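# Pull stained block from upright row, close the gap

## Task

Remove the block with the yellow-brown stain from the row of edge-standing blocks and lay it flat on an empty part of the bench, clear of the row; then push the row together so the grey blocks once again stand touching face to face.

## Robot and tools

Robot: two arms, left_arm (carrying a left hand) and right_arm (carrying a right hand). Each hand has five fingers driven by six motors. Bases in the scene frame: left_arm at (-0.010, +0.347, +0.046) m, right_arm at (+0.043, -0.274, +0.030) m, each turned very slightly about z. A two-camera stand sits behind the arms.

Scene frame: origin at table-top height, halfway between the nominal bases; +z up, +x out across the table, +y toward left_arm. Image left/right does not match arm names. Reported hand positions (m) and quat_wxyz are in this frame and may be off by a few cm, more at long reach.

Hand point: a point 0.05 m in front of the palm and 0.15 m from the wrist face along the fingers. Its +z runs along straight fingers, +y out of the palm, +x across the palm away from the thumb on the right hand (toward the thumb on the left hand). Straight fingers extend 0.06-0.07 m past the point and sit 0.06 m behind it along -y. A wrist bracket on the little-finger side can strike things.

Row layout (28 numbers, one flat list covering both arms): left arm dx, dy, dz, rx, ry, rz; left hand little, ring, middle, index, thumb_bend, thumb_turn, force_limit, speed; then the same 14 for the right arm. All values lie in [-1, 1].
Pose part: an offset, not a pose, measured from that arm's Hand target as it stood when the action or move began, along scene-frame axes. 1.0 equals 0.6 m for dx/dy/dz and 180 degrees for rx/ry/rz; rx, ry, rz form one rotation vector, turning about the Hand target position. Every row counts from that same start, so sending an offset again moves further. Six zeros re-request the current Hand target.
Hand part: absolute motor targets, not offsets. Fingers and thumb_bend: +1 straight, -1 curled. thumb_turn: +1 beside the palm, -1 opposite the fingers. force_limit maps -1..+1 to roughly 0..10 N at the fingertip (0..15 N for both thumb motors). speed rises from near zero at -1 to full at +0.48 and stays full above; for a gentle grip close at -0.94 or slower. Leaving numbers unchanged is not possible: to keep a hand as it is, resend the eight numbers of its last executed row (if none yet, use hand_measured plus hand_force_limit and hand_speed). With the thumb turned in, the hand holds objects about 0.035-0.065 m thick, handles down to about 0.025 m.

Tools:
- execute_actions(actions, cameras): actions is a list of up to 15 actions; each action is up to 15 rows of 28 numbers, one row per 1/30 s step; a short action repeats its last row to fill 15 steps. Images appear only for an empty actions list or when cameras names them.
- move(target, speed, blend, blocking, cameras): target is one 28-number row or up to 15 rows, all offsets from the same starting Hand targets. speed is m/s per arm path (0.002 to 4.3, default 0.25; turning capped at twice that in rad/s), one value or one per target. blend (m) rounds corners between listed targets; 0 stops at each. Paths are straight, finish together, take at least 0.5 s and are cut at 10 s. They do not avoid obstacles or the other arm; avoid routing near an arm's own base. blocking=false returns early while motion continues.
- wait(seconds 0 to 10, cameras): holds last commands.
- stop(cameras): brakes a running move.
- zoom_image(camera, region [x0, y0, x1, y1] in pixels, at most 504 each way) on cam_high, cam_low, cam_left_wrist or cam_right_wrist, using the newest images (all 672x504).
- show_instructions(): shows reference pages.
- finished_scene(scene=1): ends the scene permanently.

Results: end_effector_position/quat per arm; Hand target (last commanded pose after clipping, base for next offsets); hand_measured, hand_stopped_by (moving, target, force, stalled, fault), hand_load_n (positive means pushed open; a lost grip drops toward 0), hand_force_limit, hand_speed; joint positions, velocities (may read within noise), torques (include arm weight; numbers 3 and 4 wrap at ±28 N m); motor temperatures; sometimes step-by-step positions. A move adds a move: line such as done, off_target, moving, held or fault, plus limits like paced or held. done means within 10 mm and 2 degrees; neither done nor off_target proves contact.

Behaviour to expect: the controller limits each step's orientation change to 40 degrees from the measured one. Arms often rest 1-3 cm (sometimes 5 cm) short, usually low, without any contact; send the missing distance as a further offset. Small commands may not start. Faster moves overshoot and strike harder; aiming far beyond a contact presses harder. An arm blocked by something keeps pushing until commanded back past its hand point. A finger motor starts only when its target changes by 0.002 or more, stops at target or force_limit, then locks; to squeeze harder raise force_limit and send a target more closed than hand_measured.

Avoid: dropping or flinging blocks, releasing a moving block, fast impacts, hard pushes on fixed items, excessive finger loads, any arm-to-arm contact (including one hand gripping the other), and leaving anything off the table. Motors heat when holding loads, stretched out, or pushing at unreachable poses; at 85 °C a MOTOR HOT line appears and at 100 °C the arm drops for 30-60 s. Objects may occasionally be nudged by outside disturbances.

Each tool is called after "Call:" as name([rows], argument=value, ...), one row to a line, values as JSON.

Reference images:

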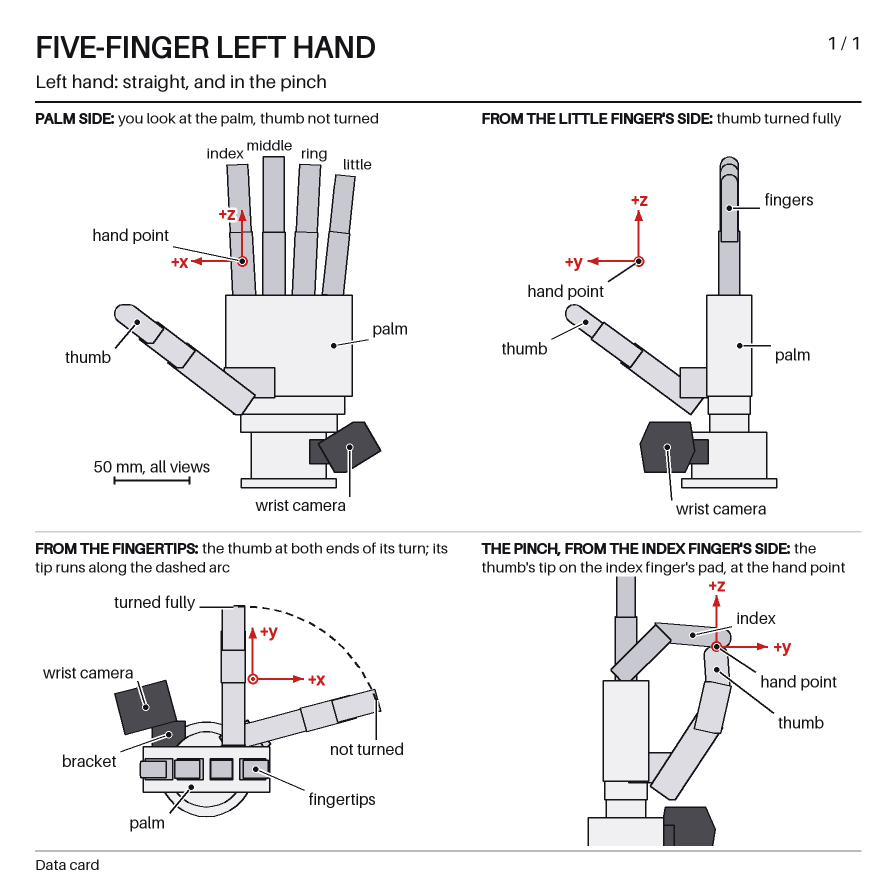

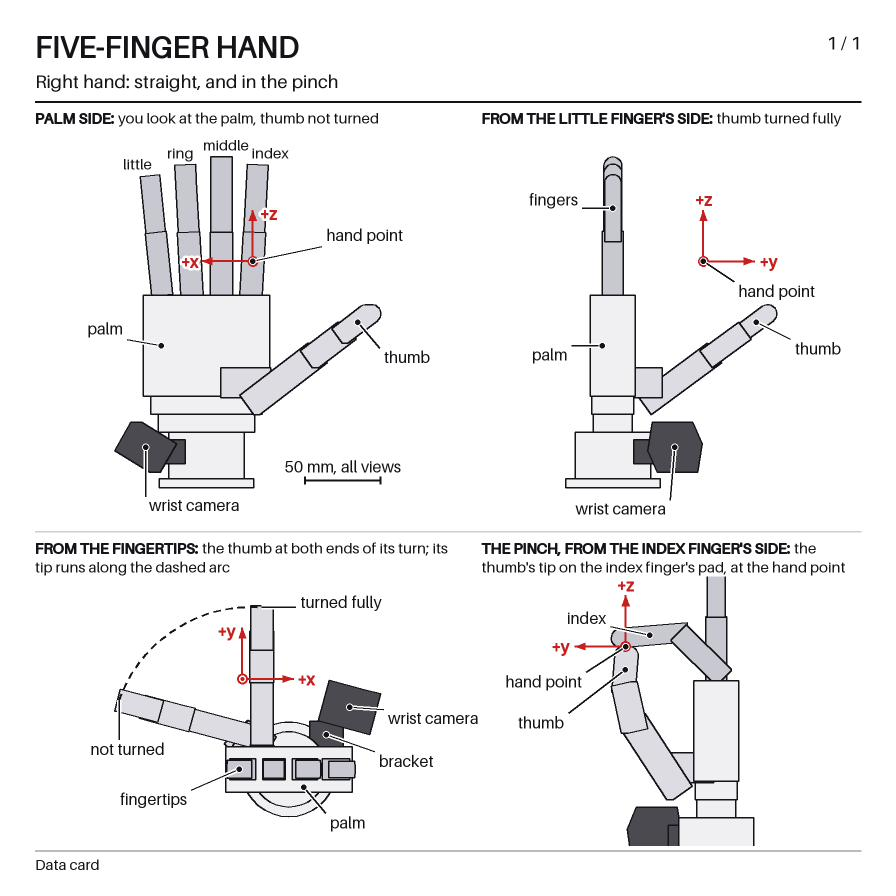

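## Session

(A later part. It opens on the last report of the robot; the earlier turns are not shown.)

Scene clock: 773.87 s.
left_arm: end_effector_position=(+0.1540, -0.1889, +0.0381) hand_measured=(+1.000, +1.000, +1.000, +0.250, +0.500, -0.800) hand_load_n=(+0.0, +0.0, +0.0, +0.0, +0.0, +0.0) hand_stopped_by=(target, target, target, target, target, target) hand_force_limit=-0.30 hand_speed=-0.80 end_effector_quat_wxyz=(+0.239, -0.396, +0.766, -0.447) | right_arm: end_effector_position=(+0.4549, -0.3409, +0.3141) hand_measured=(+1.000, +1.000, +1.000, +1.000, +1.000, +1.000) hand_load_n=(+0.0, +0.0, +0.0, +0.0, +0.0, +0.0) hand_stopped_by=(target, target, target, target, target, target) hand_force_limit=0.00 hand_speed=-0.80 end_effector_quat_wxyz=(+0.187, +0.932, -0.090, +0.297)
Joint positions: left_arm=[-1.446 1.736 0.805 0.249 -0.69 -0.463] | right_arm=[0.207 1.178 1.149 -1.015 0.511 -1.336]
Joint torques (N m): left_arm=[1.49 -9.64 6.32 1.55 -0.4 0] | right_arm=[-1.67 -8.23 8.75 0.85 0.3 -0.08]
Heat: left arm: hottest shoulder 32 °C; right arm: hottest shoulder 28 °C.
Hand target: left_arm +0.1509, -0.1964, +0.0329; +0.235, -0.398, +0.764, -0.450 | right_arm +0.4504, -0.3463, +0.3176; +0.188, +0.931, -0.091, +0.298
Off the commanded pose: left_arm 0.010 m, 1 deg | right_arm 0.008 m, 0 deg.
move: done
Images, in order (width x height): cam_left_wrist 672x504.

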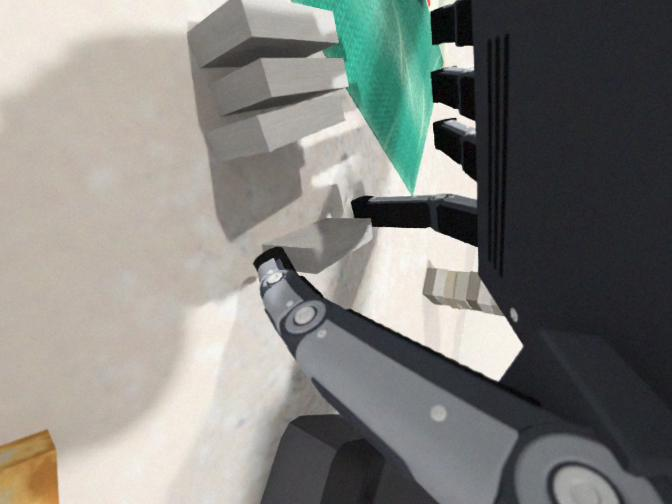

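Call:
move([
  [0,0,0,0,0,0,1,1,1,0.0,0.5,-0.8,-0.3,-0.93,0,0,0,0,0,0,1,1,1,1,1,1,0,-0.8],
], speed=0.06, cameras=["cam_left_wrist","cam_high"])

Call:
zoom_image(camera="cam_left_wrist", region=[180, 120, 400, 304])

Call:
zoom_image(camera="cam_high", region=[140, 290, 210, 346])

Scene clock: 774.83 s.
left_arm: end_effector_position=(+0.1540, -0.1890, +0.0381) hand_measured=(+1.000, +1.000, +1.000, +0.172, +0.500, -0.800) hand_load_n=(+0.0, +0.0, -0.5, +3.5, +2.5, +0.0) hand_stopped_by=(target, target, target, force, target, target) hand_force_limit=-0.30 hand_speed=-0.93 end_effector_quat_wxyz=(+0.239, -0.396, +0.766, -0.447) | right_arm: end_effector_position=(+0.4549, -0.3409, +0.3141) hand_measured=(+1.000, +1.000, +1.000, +1.000, +1.000, +1.000) hand_load_n=(+0.0, +0.0, +0.0, +0.0, +0.0, +0.0) hand_stopped_by=(target, target, target, target, target, target) hand_force_limit=0.00 hand_speed=-0.80 end_effector_quat_wxyz=(+0.187, +0.932, -0.090, +0.297)
Joint positions: left_arm=[-1.446 1.736 0.805 0.249 -0.69 -0.463] | right_arm=[0.207 1.178 1.149 -1.015 0.511 -1.336]
Joint torques (N m): left_arm=[1.55 -9.58 6.45 1.63 -0.37 -0.01] | right_arm=[-1.85 -8.41 8.91 0.83 0.29 -0.11]
Heat: left arm: hottest shoulder 32 °C; right arm: hottest shoulder 28 °C.
Hand target: left_arm +0.1509, -0.1964, +0.0329; +0.235, -0.398, +0.764, -0.450 | right_arm +0.4504, -0.3463, +0.3176; +0.188, +0.931, -0.091, +0.298
Off the commanded pose: left_arm 0.010 m, 1 deg | right_arm 0.008 m, 0 deg.
move: done
Images, in order (width x height): cam_high 672x504, cam_left_wrist 672x504.

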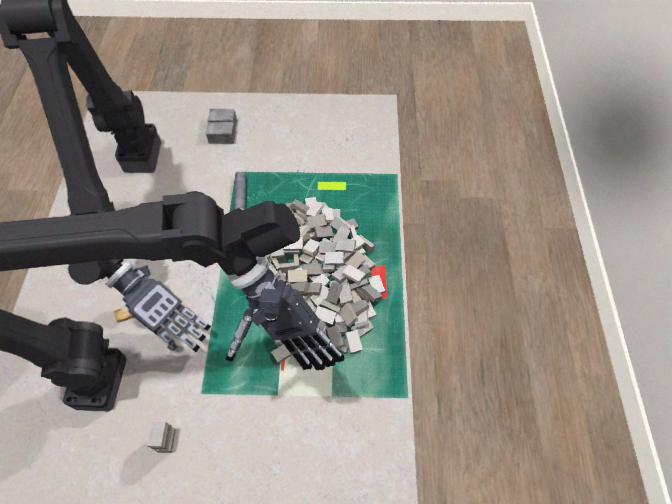

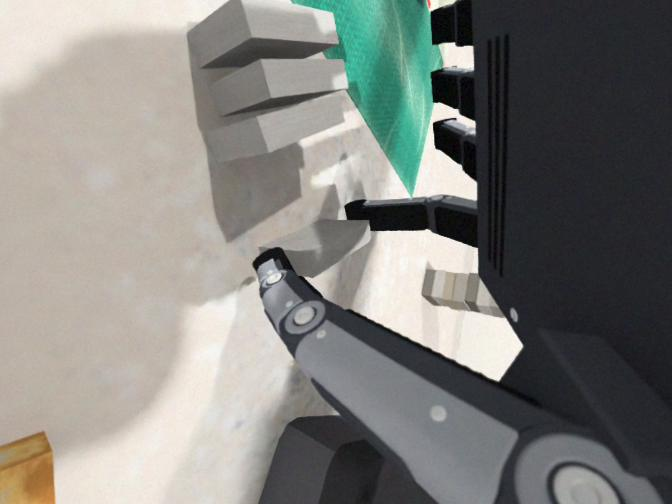

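Scaled by 2.291 from the camera's 672x504 image, which has a finer 960x720 frame.

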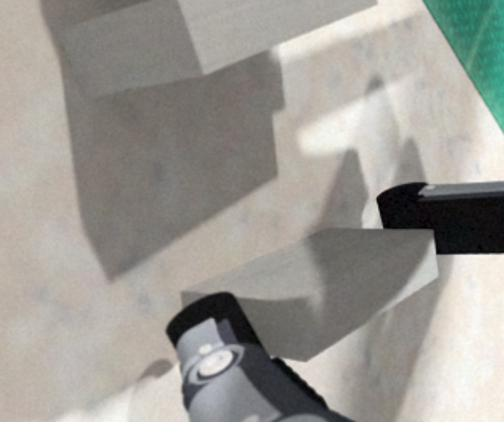

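Scaled by 7.200 from the camera's 672x504 image, which has a finer 960x720 frame.

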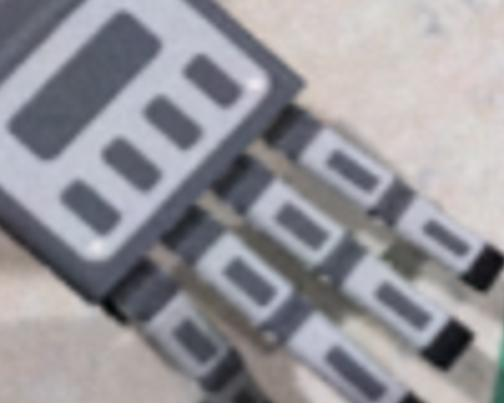

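Call:
move([
  [0.0,0.0,0.045,0,0,0,1,1,1,0.0,0.5,-0.8,-0.3,-0.93,0,0,0,0,0,0,1,1,1,1,1,1,0,-0.8],
  [0.03,0.025,0.045,0,0,0.0333,1,1,1,0.0,0.5,-0.8,-0.3,-0.93,0,0,0,0,0,0,1,1,1,1,1,1,0,-0.8],
], speed=0.06, cameras=["cam_left_wrist","cam_high"])

Call:
zoom_image(camera="cam_left_wrist", region=[180, 120, 400, 304])

Call:
zoom_image(camera="cam_high", region=[140, 290, 210, 346])

Scene clock: 778.10 s.
left_arm: end_effector_position=(+0.1609, -0.1689, +0.0384) hand_measured=(+1.000, +1.000, +1.000, +0.174, +0.500, -0.800) hand_load_n=(+0.0, +0.0, +0.0, +3.5, +3.0, +0.0) hand_stopped_by=(target, target, target, force, target, target) hand_force_limit=-0.30 hand_speed=-0.93 end_effector_quat_wxyz=(+0.263, -0.424, +0.758, -0.421) | right_arm: end_effector_position=(+0.4549, -0.3409, +0.3141) hand_measured=(+1.000, +1.000, +1.000, +1.000, +1.000, +1.000) hand_load_n=(+0.0, +0.0, +0.0, +0.0, +0.0, +0.0) hand_stopped_by=(target, target, target, target, target, target) hand_force_limit=0.00 hand_speed=-0.80 end_effector_quat_wxyz=(+0.187, +0.932, -0.090, +0.297)
Joint positions: left_arm=[-1.445 1.71 0.805 0.137 -0.753 -0.535] | right_arm=[0.207 1.178 1.149 -1.015 0.511 -1.336]
Joint torques (N m): left_arm=[2.9 -12.81 7.41 0.59 -0.58 0.01] | right_arm=[-2.14 -7.77 8.84 0.84 0.28 -0.05]
Heat: left arm: hottest shoulder 32 °C; right arm: hottest shoulder 28 °C.
Hand target: left_arm +0.1688, -0.1814, +0.0598; +0.258, -0.438, +0.742, -0.437 | right_arm +0.4504, -0.3463, +0.3176; +0.188, +0.931, -0.091, +0.298
Off the commanded pose: left_arm 0.026 m, 3 deg | right_arm 0.008 m, 0 deg.
move: off_target (left_arm)
Images, in order (width x height): cam_high 672x504, cam_left_wrist 672x504.

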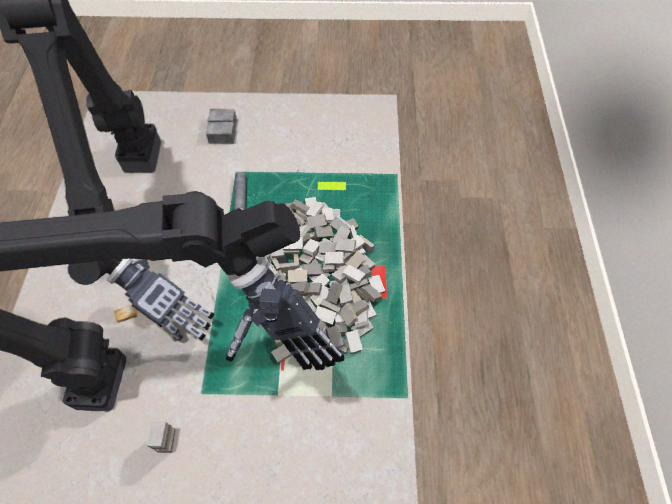

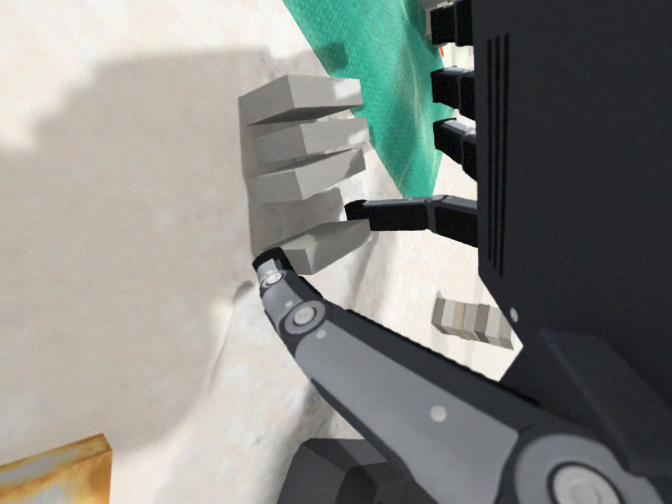

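Scaled by 2.291 from the camera's 672x504 image, which has a finer 960x720 frame.

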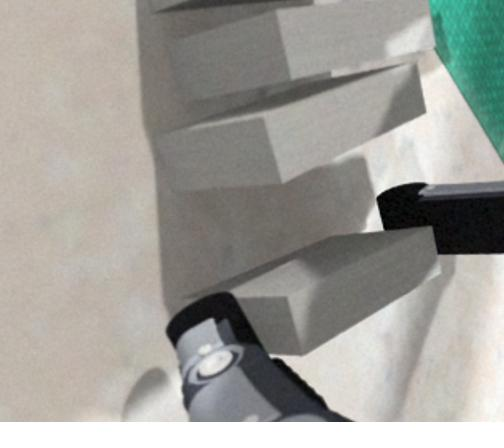

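Scaled by 7.200 from the camera's 672x504 image, which has a finer 960x720 frame.

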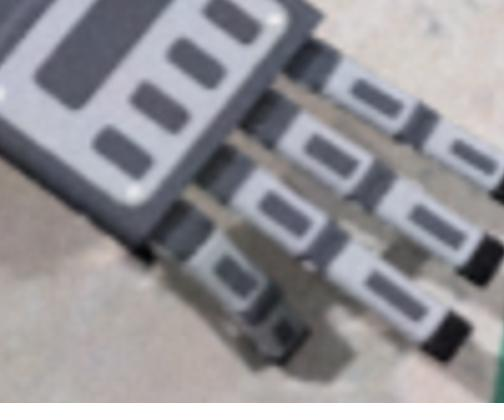

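Call:
move([
  [0.012,-0.012,0.018,0,0,0,1,1,1,0.0,0.5,-0.8,-0.3,-0.93,0,0,0,0,0,0,1,1,1,1,1,1,0,-0.8],
  [0.03,0.002,0.018,0,0,0,1,1,1,0.0,0.5,-0.8,-0.3,-0.93,0,0,0,0,0,0,1,1,1,1,1,1,0,-0.8],
], speed=0.05, cameras=["cam_left_wrist","cam_high"])

Call:
zoom_image(camera="cam_left_wrist", region=[180, 120, 400, 304])

Call:
zoom_image(camera="cam_high", region=[140, 290, 210, 346])

Scene clock: 781.00 s.
left_arm: end_effector_position=(+0.1796, -0.1630, +0.0444) hand_measured=(+1.000, +1.000, +1.000, +0.174, +0.500, -0.800) hand_load_n=(+0.0, +0.0, +0.0, +3.5, +3.0, +0.0) hand_stopped_by=(target, target, target, force, target, target) hand_force_limit=-0.30 hand_speed=-0.93 end_effector_quat_wxyz=(+0.264, -0.434, +0.756, -0.412) | right_arm: end_effector_position=(+0.4549, -0.3409, +0.3141) hand_measured=(+1.000, +1.000, +1.000, +1.000, +1.000, +1.000) hand_load_n=(+0.0, +0.0, +0.0, +0.0, +0.0, +0.0) hand_stopped_by=(target, target, target, target, target, target) hand_force_limit=0.00 hand_speed=-0.80 end_effector_quat_wxyz=(+0.187, +0.932, -0.090, +0.297)
Joint positions: left_arm=[-1.4 1.692 0.813 0.106 -0.727 -0.527] | right_arm=[0.207 1.178 1.149 -1.015 0.511 -1.336]
Joint torques (N m): left_arm=[2.73 -13.57 7.49 1.63 -0.43 0.2] | right_arm=[-1.73 -8 8.83 0.79 0.25 -0.09]
Heat: left arm: hottest shoulder 32 °C; right arm: hottest shoulder 28 °C.
Hand target: left_arm +0.1869, -0.1802, +0.0707; +0.258, -0.438, +0.742, -0.437 | right_arm +0.4504, -0.3463, +0.3176; +0.188, +0.931, -0.091, +0.298
Off the commanded pose: left_arm 0.032 m, 3 deg | right_arm 0.008 m, 0 deg.
move: off_target (left_arm)
Images, in order (width x height): cam_high 672x504, cam_left_wrist 672x504.

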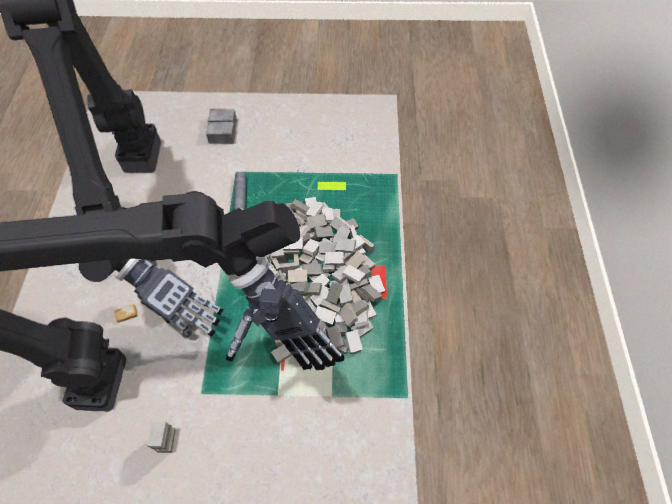

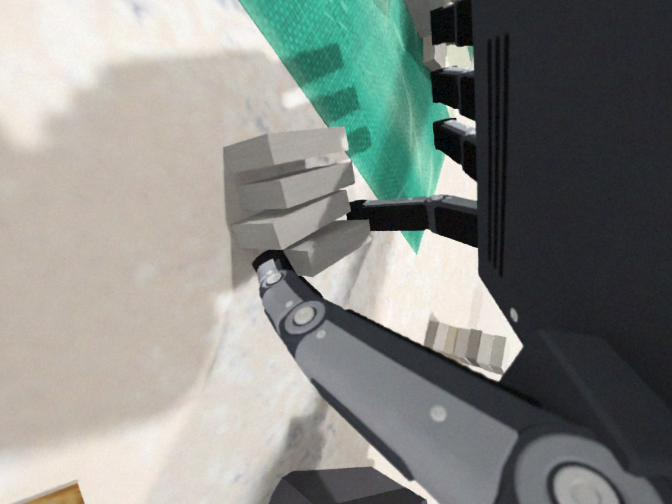

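Scaled by 2.291 from the camera's 672x504 image, which has a finer 960x720 frame.

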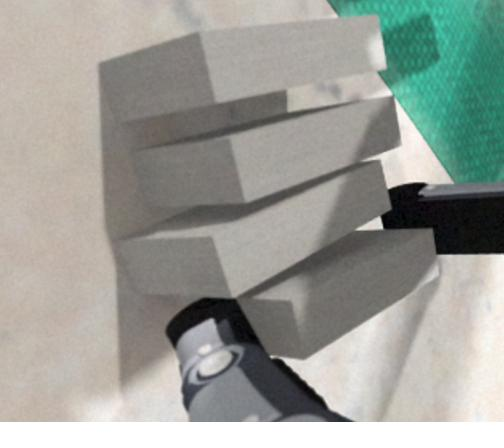

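Scaled by 7.200 from the camera's 672x504 image, which has a finer 960x720 frame.

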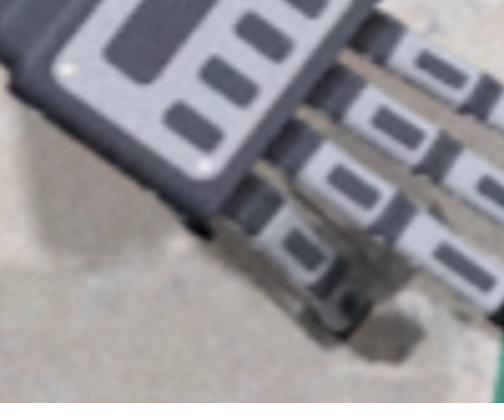

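Call:
move([
  [0.0,-0.002,-0.022,0,0,0,1,1,1,0.0,0.5,-0.8,-0.3,-0.93,0,0,0,0,0,0,1,1,1,1,1,1,0,-0.8],
], speed=0.04, cameras=["cam_left_wrist","cam_high"])

Call:
zoom_image(camera="cam_left_wrist", region=[180, 120, 400, 304])

Call:
zoom_image(camera="cam_high", region=[140, 290, 210, 346])

Scene clock: 782.83 s.
left_arm: end_effector_position=(+0.1811, -0.1702, +0.0502) hand_measured=(+1.000, +1.000, +1.000, +0.174, +0.500, -0.800) hand_load_n=(+0.0, +0.0, +0.0, +3.5, +3.0, -0.5) hand_stopped_by=(target, target, target, force, target, target) hand_force_limit=-0.30 hand_speed=-0.93 end_effector_quat_wxyz=(+0.259, -0.437, +0.748, -0.426) | right_arm: end_effector_position=(+0.4549, -0.3409, +0.3141) hand_measured=(+1.000, +1.000, +1.000, +1.000, +1.000, +1.000) hand_load_n=(+0.0, +0.0, +0.0, +0.0, +0.0, +0.0) hand_stopped_by=(target, target, target, target, target, target) hand_force_limit=0.00 hand_speed=-0.80 end_effector_quat_wxyz=(+0.187, +0.932, -0.090, +0.297)
Joint positions: left_arm=[-1.4 1.692 0.813 0.141 -0.727 -0.526] | right_arm=[0.207 1.178 1.149 -1.015 0.511 -1.336]
Joint torques (N m): left_arm=[2.67 -10.46 7.28 1.58 -0.39 0.18] | right_arm=[-1.55 -8.12 8.85 0.73 0.21 -0.1]
Heat: left arm: hottest shoulder 32 °C; right arm: hottest shoulder 28 °C.
Hand target: left_arm +0.1869, -0.1814, +0.0575; +0.258, -0.438, +0.742, -0.437 | right_arm +0.4504, -0.3463, +0.3176; +0.188, +0.931, -0.091, +0.298
Off the commanded pose: left_arm 0.015 m, 1 deg | right_arm 0.008 m, 0 deg.
move: off_target (left_arm)
Images, in order (width x height): cam_high 672x504, cam_left_wrist 672x504.

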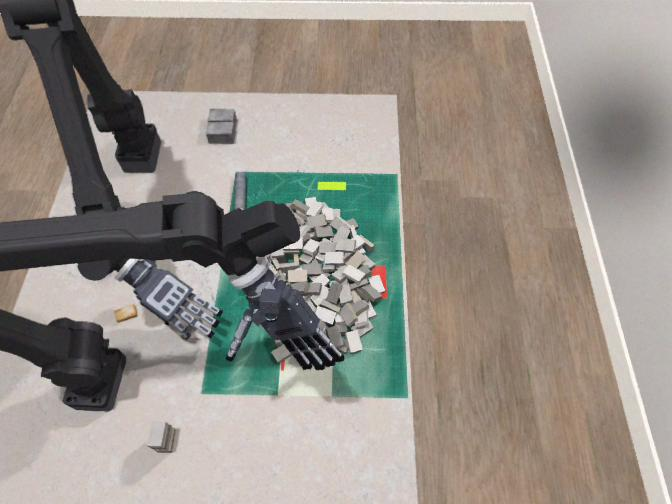

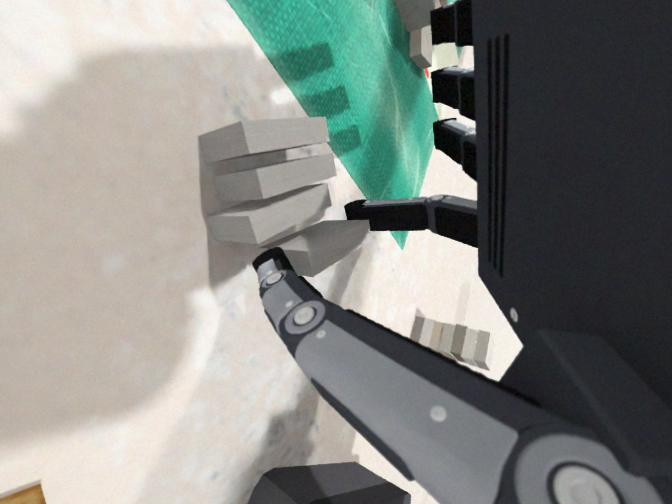

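Scaled by 2.291 from the camera's 672x504 image, which has a finer 960x720 frame.

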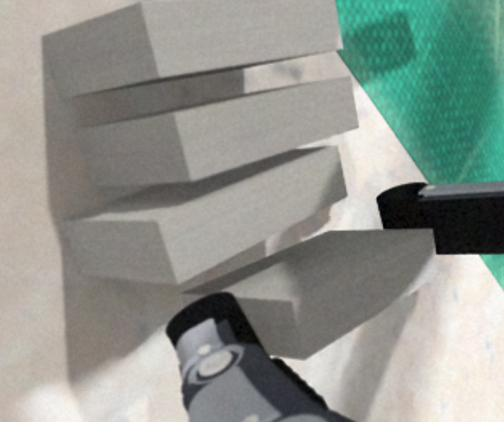

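Scaled by 7.200 from the camera's 672x504 image, which has a finer 960x720 frame.

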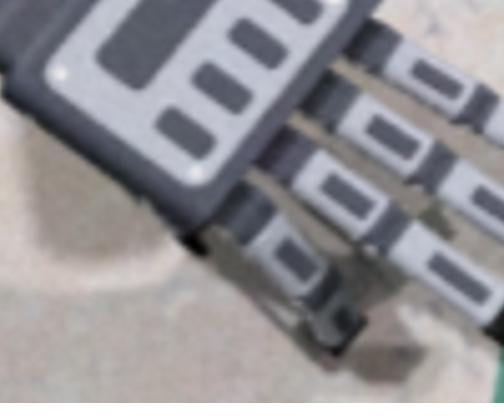

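Call:
move(target=[0, 0.006, -0.011, 0, 0, 0, 1, 1, 1, 0.0, 0.5, -0.8, -0.3, -0.93, 0, 0, 0, 0, 0, 0, 1, 1, 1, 1, 1, 1, 0, -0.8], speed=0.05, cameras=["cam_high", "cam_left_wrist"])

Scene clock: 785.83 s.
left_arm: end_effector_position=(+0.1819, -0.1748, +0.0541) hand_measured=(+1.000, +1.000, +1.000, +0.174, +0.500, -0.800) hand_load_n=(+0.0, +0.0, +0.0, +3.5, +3.0, +0.0) hand_stopped_by=(target, target, target, force, target, target) hand_force_limit=-0.30 hand_speed=-0.93 end_effector_quat_wxyz=(+0.255, -0.439, +0.743, -0.436) | right_arm: end_effector_position=(+0.4549, -0.3409, +0.3141) hand_measured=(+1.000, +1.000, +1.000, +1.000, +1.000, +1.000) hand_load_n=(+0.0, +0.0, +0.0, +0.0, +0.0, +0.0) hand_stopped_by=(target, target, target, target, target, target) hand_force_limit=0.00 hand_speed=-0.80 end_effector_quat_wxyz=(+0.187, +0.932, -0.090, +0.297)
Joint positions: left_arm=[-1.4 1.692 0.813 0.165 -0.726 -0.525] | right_arm=[0.207 1.178 1.149 -1.015 0.511 -1.336]
Joint torques (N m): left_arm=[2.9 -9.93 6.32 1.55 -0.33 0.23] | right_arm=[-1.79 -8.06 8.84 0.83 0.27 -0.1]
Heat: left arm: hottest shoulder 32 °C; right arm: hottest shoulder 28 °C.
Hand target: left_arm +0.1869, -0.1777, +0.0509; +0.258, -0.438, +0.742, -0.437 | right_arm +0.4504, -0.3463, +0.3176; +0.188, +0.931, -0.091, +0.298
Off the commanded pose: left_arm 0.007 m, 0 deg | right_arm 0.008 m, 0 deg.
move: done
Images, in order (width x height): cam_high 672x504, cam_left_wrist 672x504.

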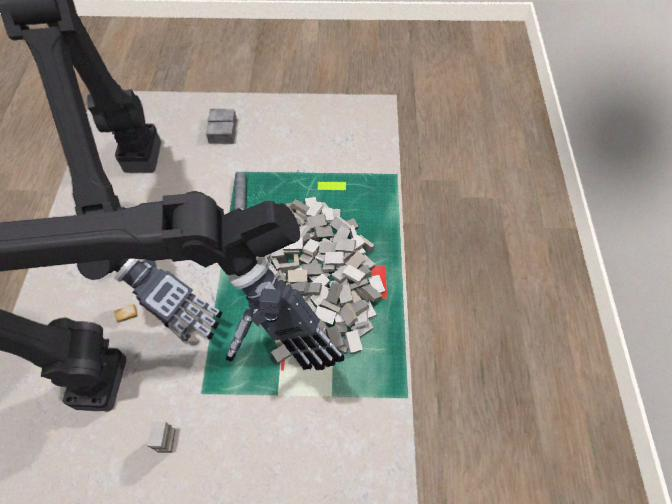

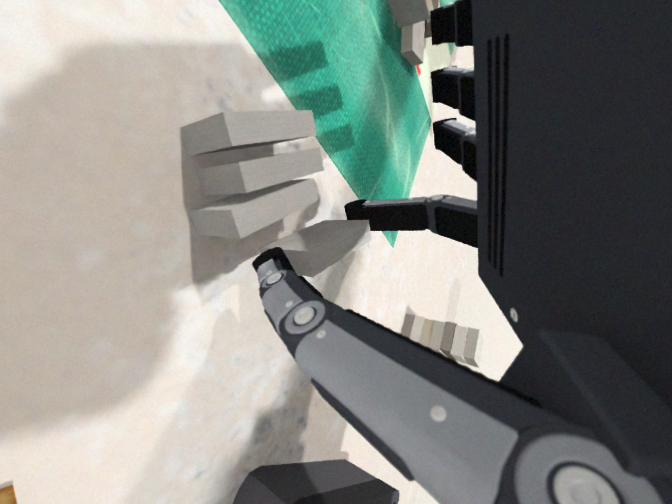

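Call:
zoom_image(camera="cam_left_wrist", region=[170, 90, 390, 290])

Call:
move(target=[-0.002, 0.009, -0.012, 0, 0, 0, 1, 1, 1, 0.0, 0.5, -0.8, -0.3, -0.93, 0, 0, 0, 0, 0, 0, 1, 1, 1, 1, 1, 1, 0, -0.8], speed=0.05, cameras=["cam_left_wrist"])

Scaled by 2.291 from the camera's 672x504 image, which has a finer 960x720 frame.

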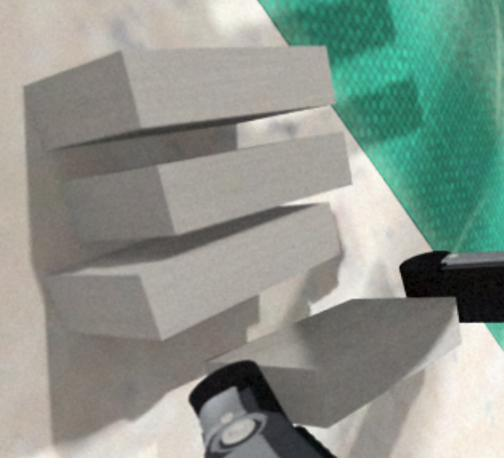

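Scene clock: 787.17 s.
left_arm: end_effector_position=(+0.1816, -0.1732, +0.0504) hand_measured=(+1.000, +1.000, +1.000, +0.174, +0.500, -0.800) hand_load_n=(+0.0, +0.0, +0.0, +3.5, +3.0, -0.5) hand_stopped_by=(target, target, target, force, target, target) hand_force_limit=-0.30 hand_speed=-0.93 end_effector_quat_wxyz=(+0.254, -0.439, +0.741, -0.439) | right_arm: end_effector_position=(+0.4549, -0.3409, +0.3141) hand_measured=(+1.000, +1.000, +1.000, +1.000, +1.000, +1.000) hand_load_n=(+0.0, +0.0, +0.0, +0.0, +0.0, +0.0) hand_stopped_by=(target, target, target, target, target, target) hand_force_limit=0.00 hand_speed=-0.80 end_effector_quat_wxyz=(+0.187, +0.932, -0.090, +0.297)
Joint positions: left_arm=[-1.4 1.698 0.801 0.191 -0.726 -0.525] | right_arm=[0.207 1.178 1.149 -1.015 0.511 -1.336]
Joint torques (N m): left_arm=[2.67 -10.05 5.55 1.81 -0.35 0.26] | right_arm=[-1.73 -8.06 9.01 0.81 0.25 -0.07]
Heat: left arm: hottest shoulder 32 °C; right arm: hottest shoulder 28 °C.
Hand target: left_arm +0.1857, -0.1723, +0.0436; +0.258, -0.438, +0.742, -0.437 | right_arm +0.4504, -0.3463, +0.3176; +0.188, +0.931, -0.091, +0.298
Off the commanded pose: left_arm 0.008 m, 1 deg | right_arm 0.008 m, 0 deg.
move: done
Images, in order (width x height): cam_left_wrist 672x504.

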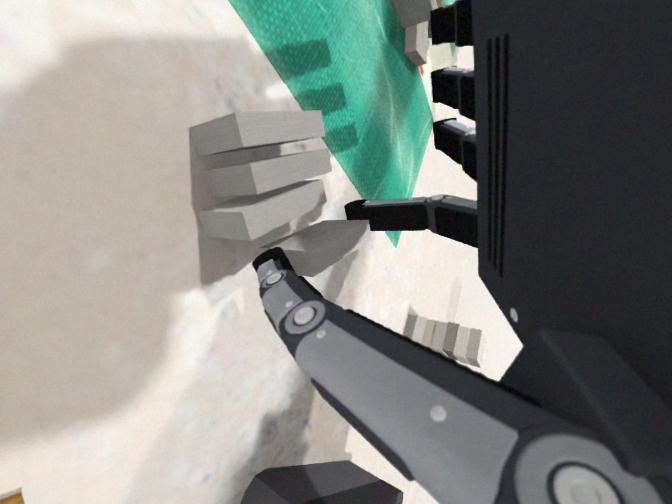

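Call:
zoom_image(camera="cam_left_wrist", region=[180, 90, 390, 290])

Scaled by 2.400 from the camera's 672x504 image, which has a finer 960x720 frame.

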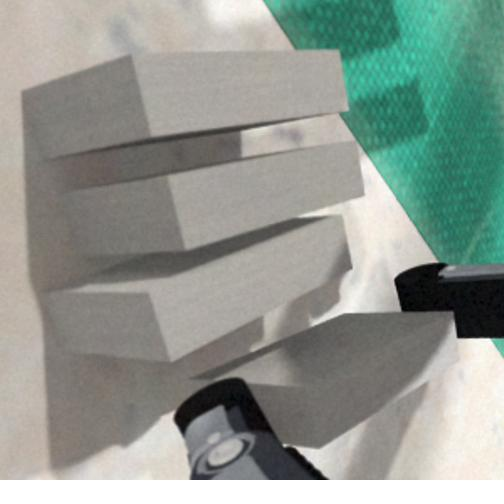

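Call:
zoom_image(camera="cam_left_wrist", region=[220, 180, 370, 300])

Call:
zoom_image(camera="cam_left_wrist", region=[250, 205, 390, 285])

Scaled by 3.360 from the camera's 672x504 image, which has a finer 960x720 frame.

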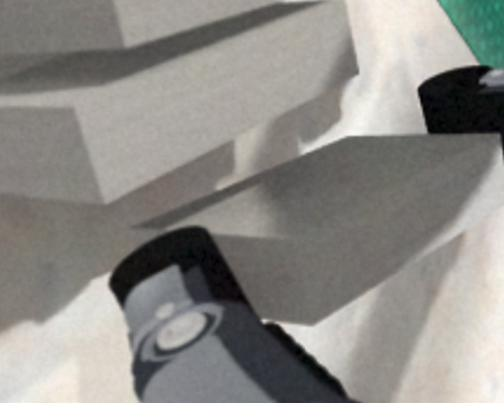

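Scaled by 3.600 from the camera's 672x504 image, which has a finer 960x720 frame.

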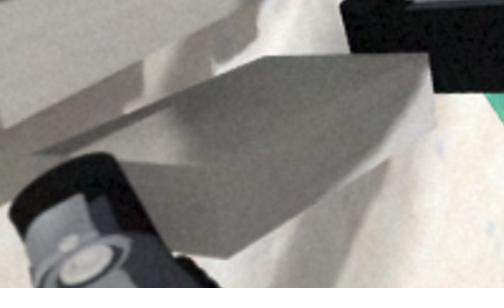

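Call:
wait(seconds=0, cameras=["cam_high"])

Call:
zoom_image(camera="cam_high", region=[150, 290, 206, 350])

Scene clock: 790.17 s.
left_arm: end_effector_position=(+0.1816, -0.1732, +0.0505) hand_measured=(+1.000, +1.000, +1.000, +0.174, +0.500, -0.800) hand_load_n=(+0.0, -0.5, +0.0, +3.5, +3.0, +0.0) hand_stopped_by=(target, target, target, force, target, target) hand_force_limit=-0.30 hand_speed=-0.93 end_effector_quat_wxyz=(+0.254, -0.439, +0.741, -0.439) | right_arm: end_effector_position=(+0.4549, -0.3409, +0.3141) hand_measured=(+1.000, +1.000, +1.000, +1.000, +1.000, +1.000) hand_load_n=(+0.0, +0.0, +0.0, -0.5, +0.0, +0.0) hand_stopped_by=(target, target, target, target, target, target) hand_force_limit=0.00 hand_speed=-0.80 end_effector_quat_wxyz=(+0.187, +0.932, -0.090, +0.297)
Joint positions: left_arm=[-1.4 1.698 0.801 0.192 -0.726 -0.525] | right_arm=[0.207 1.178 1.149 -1.015 0.511 -1.336]
Joint torques (N m): left_arm=[2.32 -9.93 5.6 1.62 -0.35 0.18] | right_arm=[-1.67 -8.12 8.72 0.62 0.26 -0.1]
Heat: left arm: hottest shoulder 32 °C; right arm: hottest shoulder 28 °C.
Hand target: left_arm +0.1857, -0.1723, +0.0436; +0.258, -0.438, +0.742, -0.437 | right_arm +0.4504, -0.3463, +0.3176; +0.188, +0.931, -0.091, +0.298
Off the commanded pose: left_arm 0.008 m, 1 deg | right_arm 0.008 m, 0 deg.
Images, in order (width x height): cam_high 672x504.

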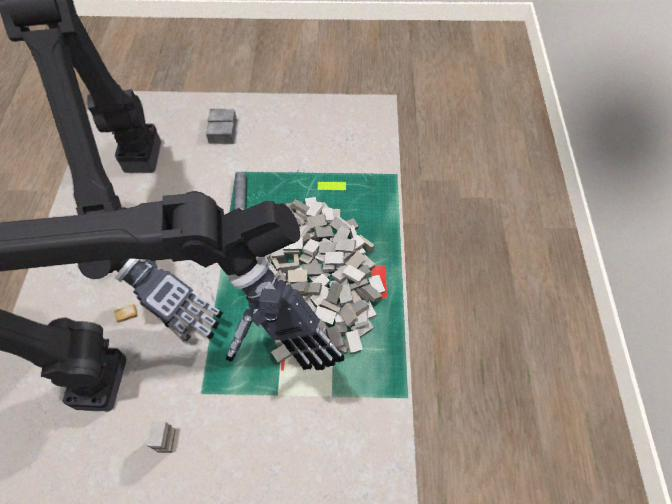

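Scaled by 8.400 from the camera's 672x504 image, which has a finer 960x720 frame.

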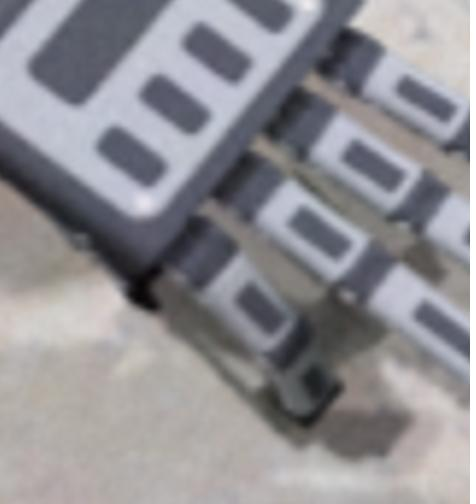

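Call:
move(target=[-0.003, 0.013, -0.002, 0, 0, 0, 1, 1, 1, 0.0, 0.5, -0.8, -0.3, -0.93, 0, 0, 0, 0, 0, 0, 1, 1, 1, 1, 1, 1, 0, -0.8], speed=0.05, cameras=["cam_left_wrist"])

Call:
zoom_image(camera="cam_left_wrist", region=[180, 90, 390, 290])

Scene clock: 791.90 s.
left_arm: end_effector_position=(+0.1798, -0.1643, +0.0431) hand_measured=(+1.000, +1.000, +1.000, +0.174, +0.500, -0.800) hand_load_n=(-0.5, +0.0, +0.0, +3.5, +3.5, +0.0) hand_stopped_by=(target, target, target, force, target, target) hand_force_limit=-0.30 hand_speed=-0.93 end_effector_quat_wxyz=(+0.256, -0.439, +0.744, -0.435) | right_arm: end_effector_position=(+0.4549, -0.3409, +0.3141) hand_measured=(+1.000, +1.000, +1.000, +1.000, +1.000, +1.000) hand_load_n=(+0.0, +0.0, +0.0, +0.0, +0.0, +0.0) hand_stopped_by=(target, target, target, target, target, target) hand_force_limit=0.00 hand_speed=-0.80 end_effector_quat_wxyz=(+0.187, +0.932, -0.090, +0.297)
Joint positions: left_arm=[-1.4 1.698 0.778 0.203 -0.726 -0.525] | right_arm=[0.207 1.178 1.149 -1.015 0.511 -1.336]
Joint torques (N m): left_arm=[2.84 -10.58 5.37 1.73 -0.36 0.22] | right_arm=[-1.49 -7.94 8.9 0.85 0.3 -0.09]
Heat: left arm: hottest shoulder 32 °C; right arm: hottest shoulder 28 °C.
Hand target: left_arm +0.1839, -0.1645, +0.0424; +0.258, -0.438, +0.742, -0.437 | right_arm +0.4504, -0.3463, +0.3176; +0.188, +0.931, -0.091, +0.298
Off the commanded pose: left_arm 0.004 m, 0 deg | right_arm 0.008 m, 0 deg.
move: done
Images, in order (width x height): cam_left_wrist 672x504.

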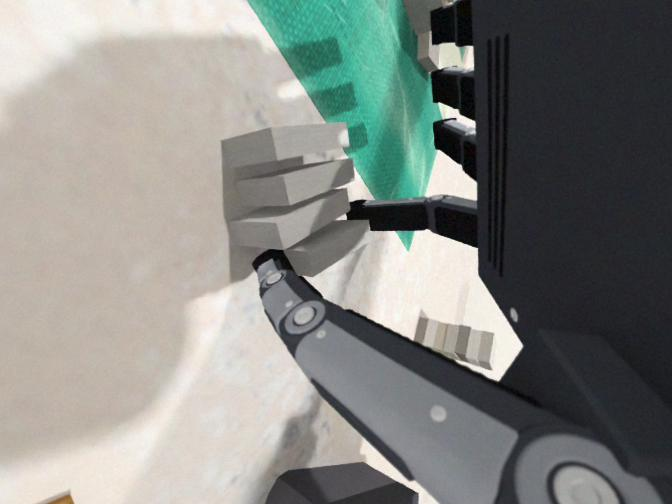

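Scaled by 2.400 from the camera's 672x504 image, which has a finer 960x720 frame.

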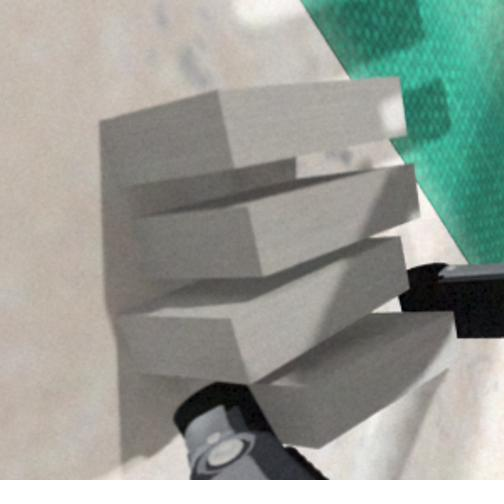

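Call:
move(target=[-0.002, 0.003, -0.008, 0, 0, 0, 1, 1, 1, 0.0, 0.5, -0.8, -0.3, -0.93, 0, 0, 0, 0, 0, 0, 1, 1, 1, 1, 1, 1, 0, -0.8], speed=0.05, cameras=["cam_left_wrist", "cam_high"])

Call:
zoom_image(camera="cam_left_wrist", region=[180, 90, 390, 290])

Scene clock: 793.07 s.
left_arm: end_effector_position=(+0.1796, -0.1634, +0.0426) hand_measured=(+1.000, +1.000, +1.000, +0.174, +0.500, -0.800) hand_load_n=(+0.0, +0.0, +0.0, +3.5, +3.5, -0.5) hand_stopped_by=(target, target, target, force, target, target) hand_force_limit=-0.30 hand_speed=-0.93 end_effector_quat_wxyz=(+0.255, -0.439, +0.742, -0.438) | right_arm: end_effector_position=(+0.4549, -0.3409, +0.3141) hand_measured=(+1.000, +1.000, +1.000, +1.000, +1.000, +1.000) hand_load_n=(+0.0, +0.0, +0.0, +0.0, +0.0, +0.0) hand_stopped_by=(target, target, target, target, target, target) hand_force_limit=0.00 hand_speed=-0.80 end_effector_quat_wxyz=(+0.187, +0.932, -0.090, +0.297)
Joint positions: left_arm=[-1.4 1.698 0.77 0.218 -0.726 -0.525] | right_arm=[0.207 1.178 1.149 -1.015 0.511 -1.336]
Joint torques (N m): left_arm=[2.49 -9.64 5.26 1.74 -0.43 0.19] | right_arm=[-1.44 -8.41 8.87 0.73 0.23 -0.09]
Heat: left arm: hottest shoulder 32 °C; right arm: hottest shoulder 28 °C.
Hand target: left_arm +0.1827, -0.1627, +0.0376; +0.258, -0.438, +0.742, -0.437 | right_arm +0.4504, -0.3463, +0.3176; +0.188, +0.931, -0.091, +0.298
Off the commanded pose: left_arm 0.006 m, 0 deg | right_arm 0.008 m, 0 deg.
move: done
Images, in order (width x height): cam_high 672x504, cam_left_wrist 672x504.

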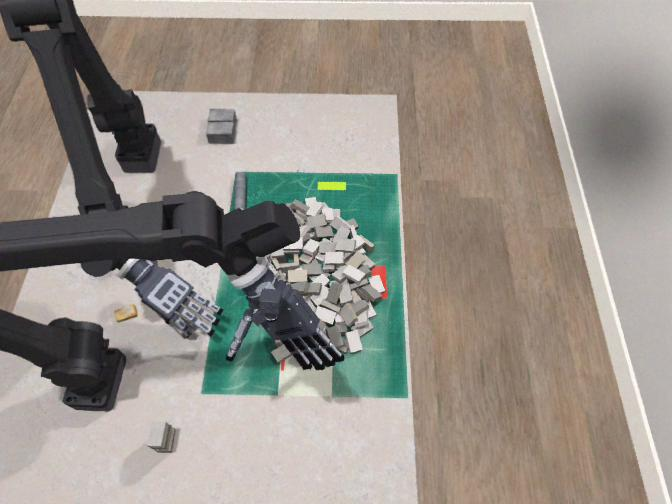

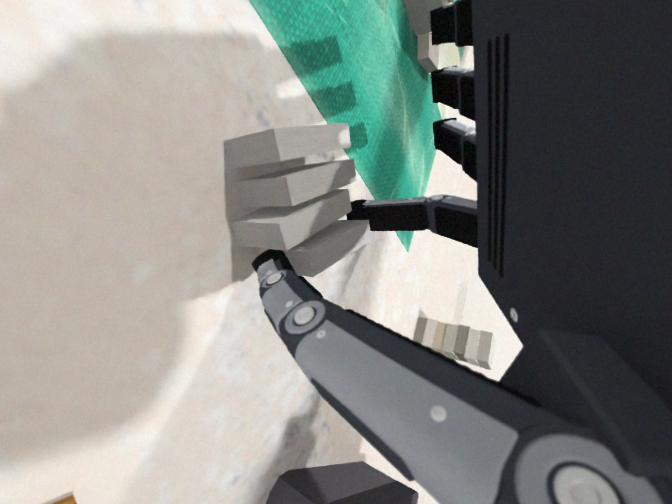

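Scaled by 2.400 from the camera's 672x504 image, which has a finer 960x720 frame.

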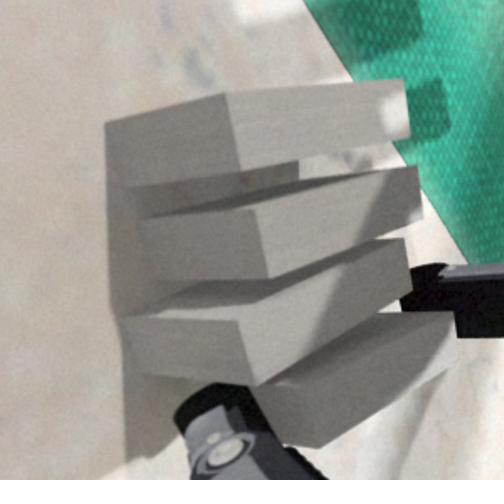

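Call:
move(target=[0, 0.001, -0.008, 0, 0, 0, 1, 1, 1, 0.0, 0.5, -0.8, -0.3, -0.93, 0, 0, 0, 0, 0, 0, 1, 1, 1, 1, 1, 1, 0, -0.8], speed=0.05, cameras=["cam_left_wrist"])

Call:
zoom_image(camera="cam_left_wrist", region=[180, 90, 390, 290])

Scene clock: 794.47 s.
left_arm: end_effector_position=(+0.1796, -0.1632, +0.0399) hand_measured=(+1.000, +1.000, +1.000, +0.174, +0.500, -0.800) hand_load_n=(+0.0, -0.5, +0.0, +3.5, +3.0, +0.0) hand_stopped_by=(target, target, target, force, target, target) hand_force_limit=-0.30 hand_speed=-0.93 end_effector_quat_wxyz=(+0.254, -0.439, +0.741, -0.439) | right_arm: end_effector_position=(+0.4549, -0.3409, +0.3141) hand_measured=(+1.000, +1.000, +1.000, +1.000, +1.000, +1.000) hand_load_n=(+0.0, +0.0, +0.0, +0.0, +0.0, +0.0) hand_stopped_by=(target, target, target, target, target, target) hand_force_limit=0.00 hand_speed=-0.80 end_effector_quat_wxyz=(+0.187, +0.932, -0.090, +0.297)
Joint positions: left_arm=[-1.4 1.705 0.766 0.234 -0.726 -0.525] | right_arm=[0.207 1.178 1.149 -1.015 0.511 -1.336]
Joint torques (N m): left_arm=[2.55 -9.64 5.23 1.72 -0.39 0.19] | right_arm=[-1.73 -8.47 8.81 0.7 0.25 -0.11]
Heat: left arm: hottest shoulder 32 °C; right arm: hottest shoulder 28 °C.
Hand target: left_arm +0.1827, -0.1621, +0.0328; +0.258, -0.438, +0.742, -0.437 | right_arm +0.4504, -0.3463, +0.3176; +0.188, +0.931, -0.091, +0.298
Off the commanded pose: left_arm 0.008 m, 1 deg | right_arm 0.008 m, 0 deg.
move: done
Images, in order (width x height): cam_left_wrist 672x504.

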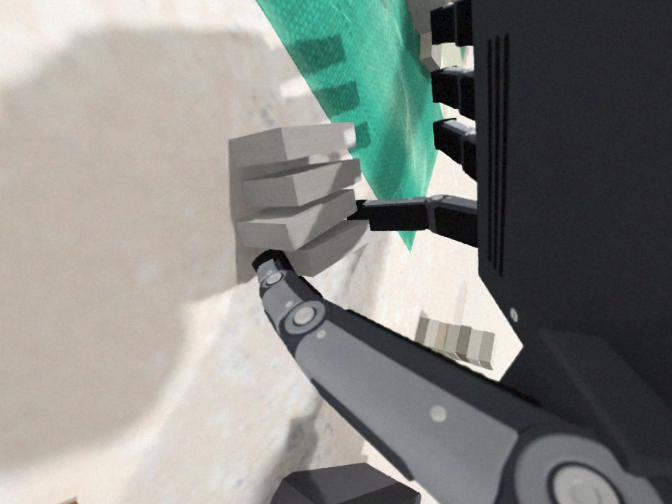

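Scaled by 2.400 from the camera's 672x504 image, which has a finer 960x720 frame.

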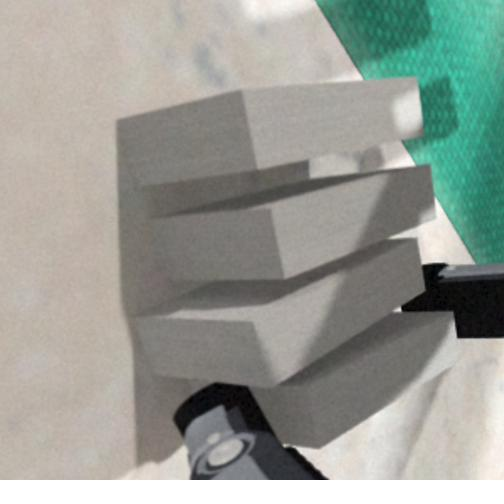

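Good. Two more mm to table contact.

Call:
move(target=[0, 0.001, -0.005, 0, 0, 0, 1, 1, 1, 0.0, 0.5, -0.8, -0.3, -0.93, 0, 0, 0, 0, 0, 0, 1, 1, 1, 1, 1, 1, 0, -0.8], speed=0.05, cameras=["cam_left_wrist"])

Call:
zoom_image(camera="cam_left_wrist", region=[180, 90, 390, 290])

Scene clock: 795.50 s.
left_arm: end_effector_position=(+0.1798, -0.1643, +0.0385) hand_measured=(+1.000, +1.000, +1.000, +0.174, +0.500, -0.800) hand_load_n=(+0.0, +0.0, +0.0, +3.5, +3.0, -0.5) hand_stopped_by=(target, target, target, force, target, target) hand_force_limit=-0.30 hand_speed=-0.93 end_effector_quat_wxyz=(+0.254, -0.440, +0.740, -0.441) | right_arm: end_effector_position=(+0.4549, -0.3409, +0.3141) hand_measured=(+1.000, +1.000, +1.000, +1.000, +1.000, +1.000) hand_load_n=(+0.0, +0.0, +0.0, +0.0, +0.0, +0.0) hand_stopped_by=(target, target, target, target, target, target) hand_force_limit=0.00 hand_speed=-0.80 end_effector_quat_wxyz=(+0.187, +0.932, -0.090, +0.297)
Joint positions: left_arm=[-1.4 1.711 0.766 0.244 -0.726 -0.525] | right_arm=[0.207 1.178 1.149 -1.015 0.511 -1.336]
Joint torques (N m): left_arm=[2.67 -9.88 5.14 1.65 -0.44 0.18] | right_arm=[-1.73 -8.06 8.96 0.72 0.23 -0.08]
Heat: left arm: hottest shoulder 32 °C; right arm: hottest shoulder 28 °C.
Hand target: left_arm +0.1827, -0.1615, +0.0298; +0.258, -0.438, +0.742, -0.437 | right_arm +0.4504, -0.3463, +0.3176; +0.188, +0.931, -0.091, +0.298
Off the commanded pose: left_arm 0.010 m, 1 deg | right_arm 0.008 m, 0 deg.
move: done
Images, in order (width x height): cam_left_wrist 672x504.

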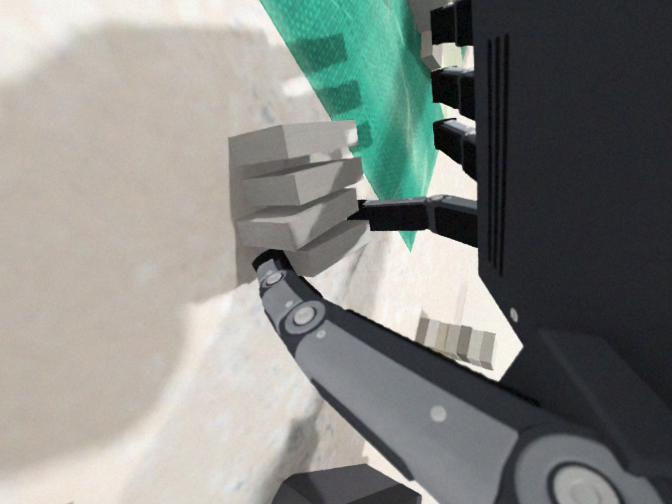

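Scaled by 2.400 from the camera's 672x504 image, which has a finer 960x720 frame.

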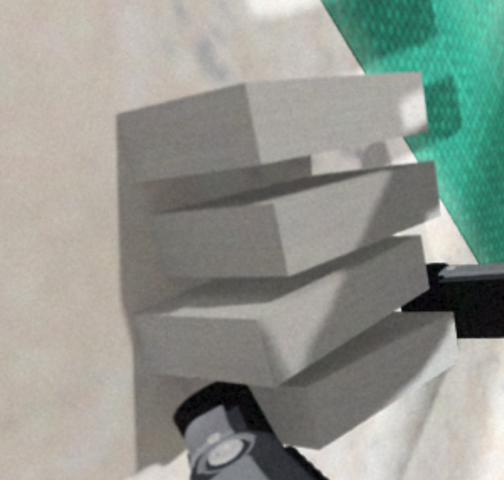

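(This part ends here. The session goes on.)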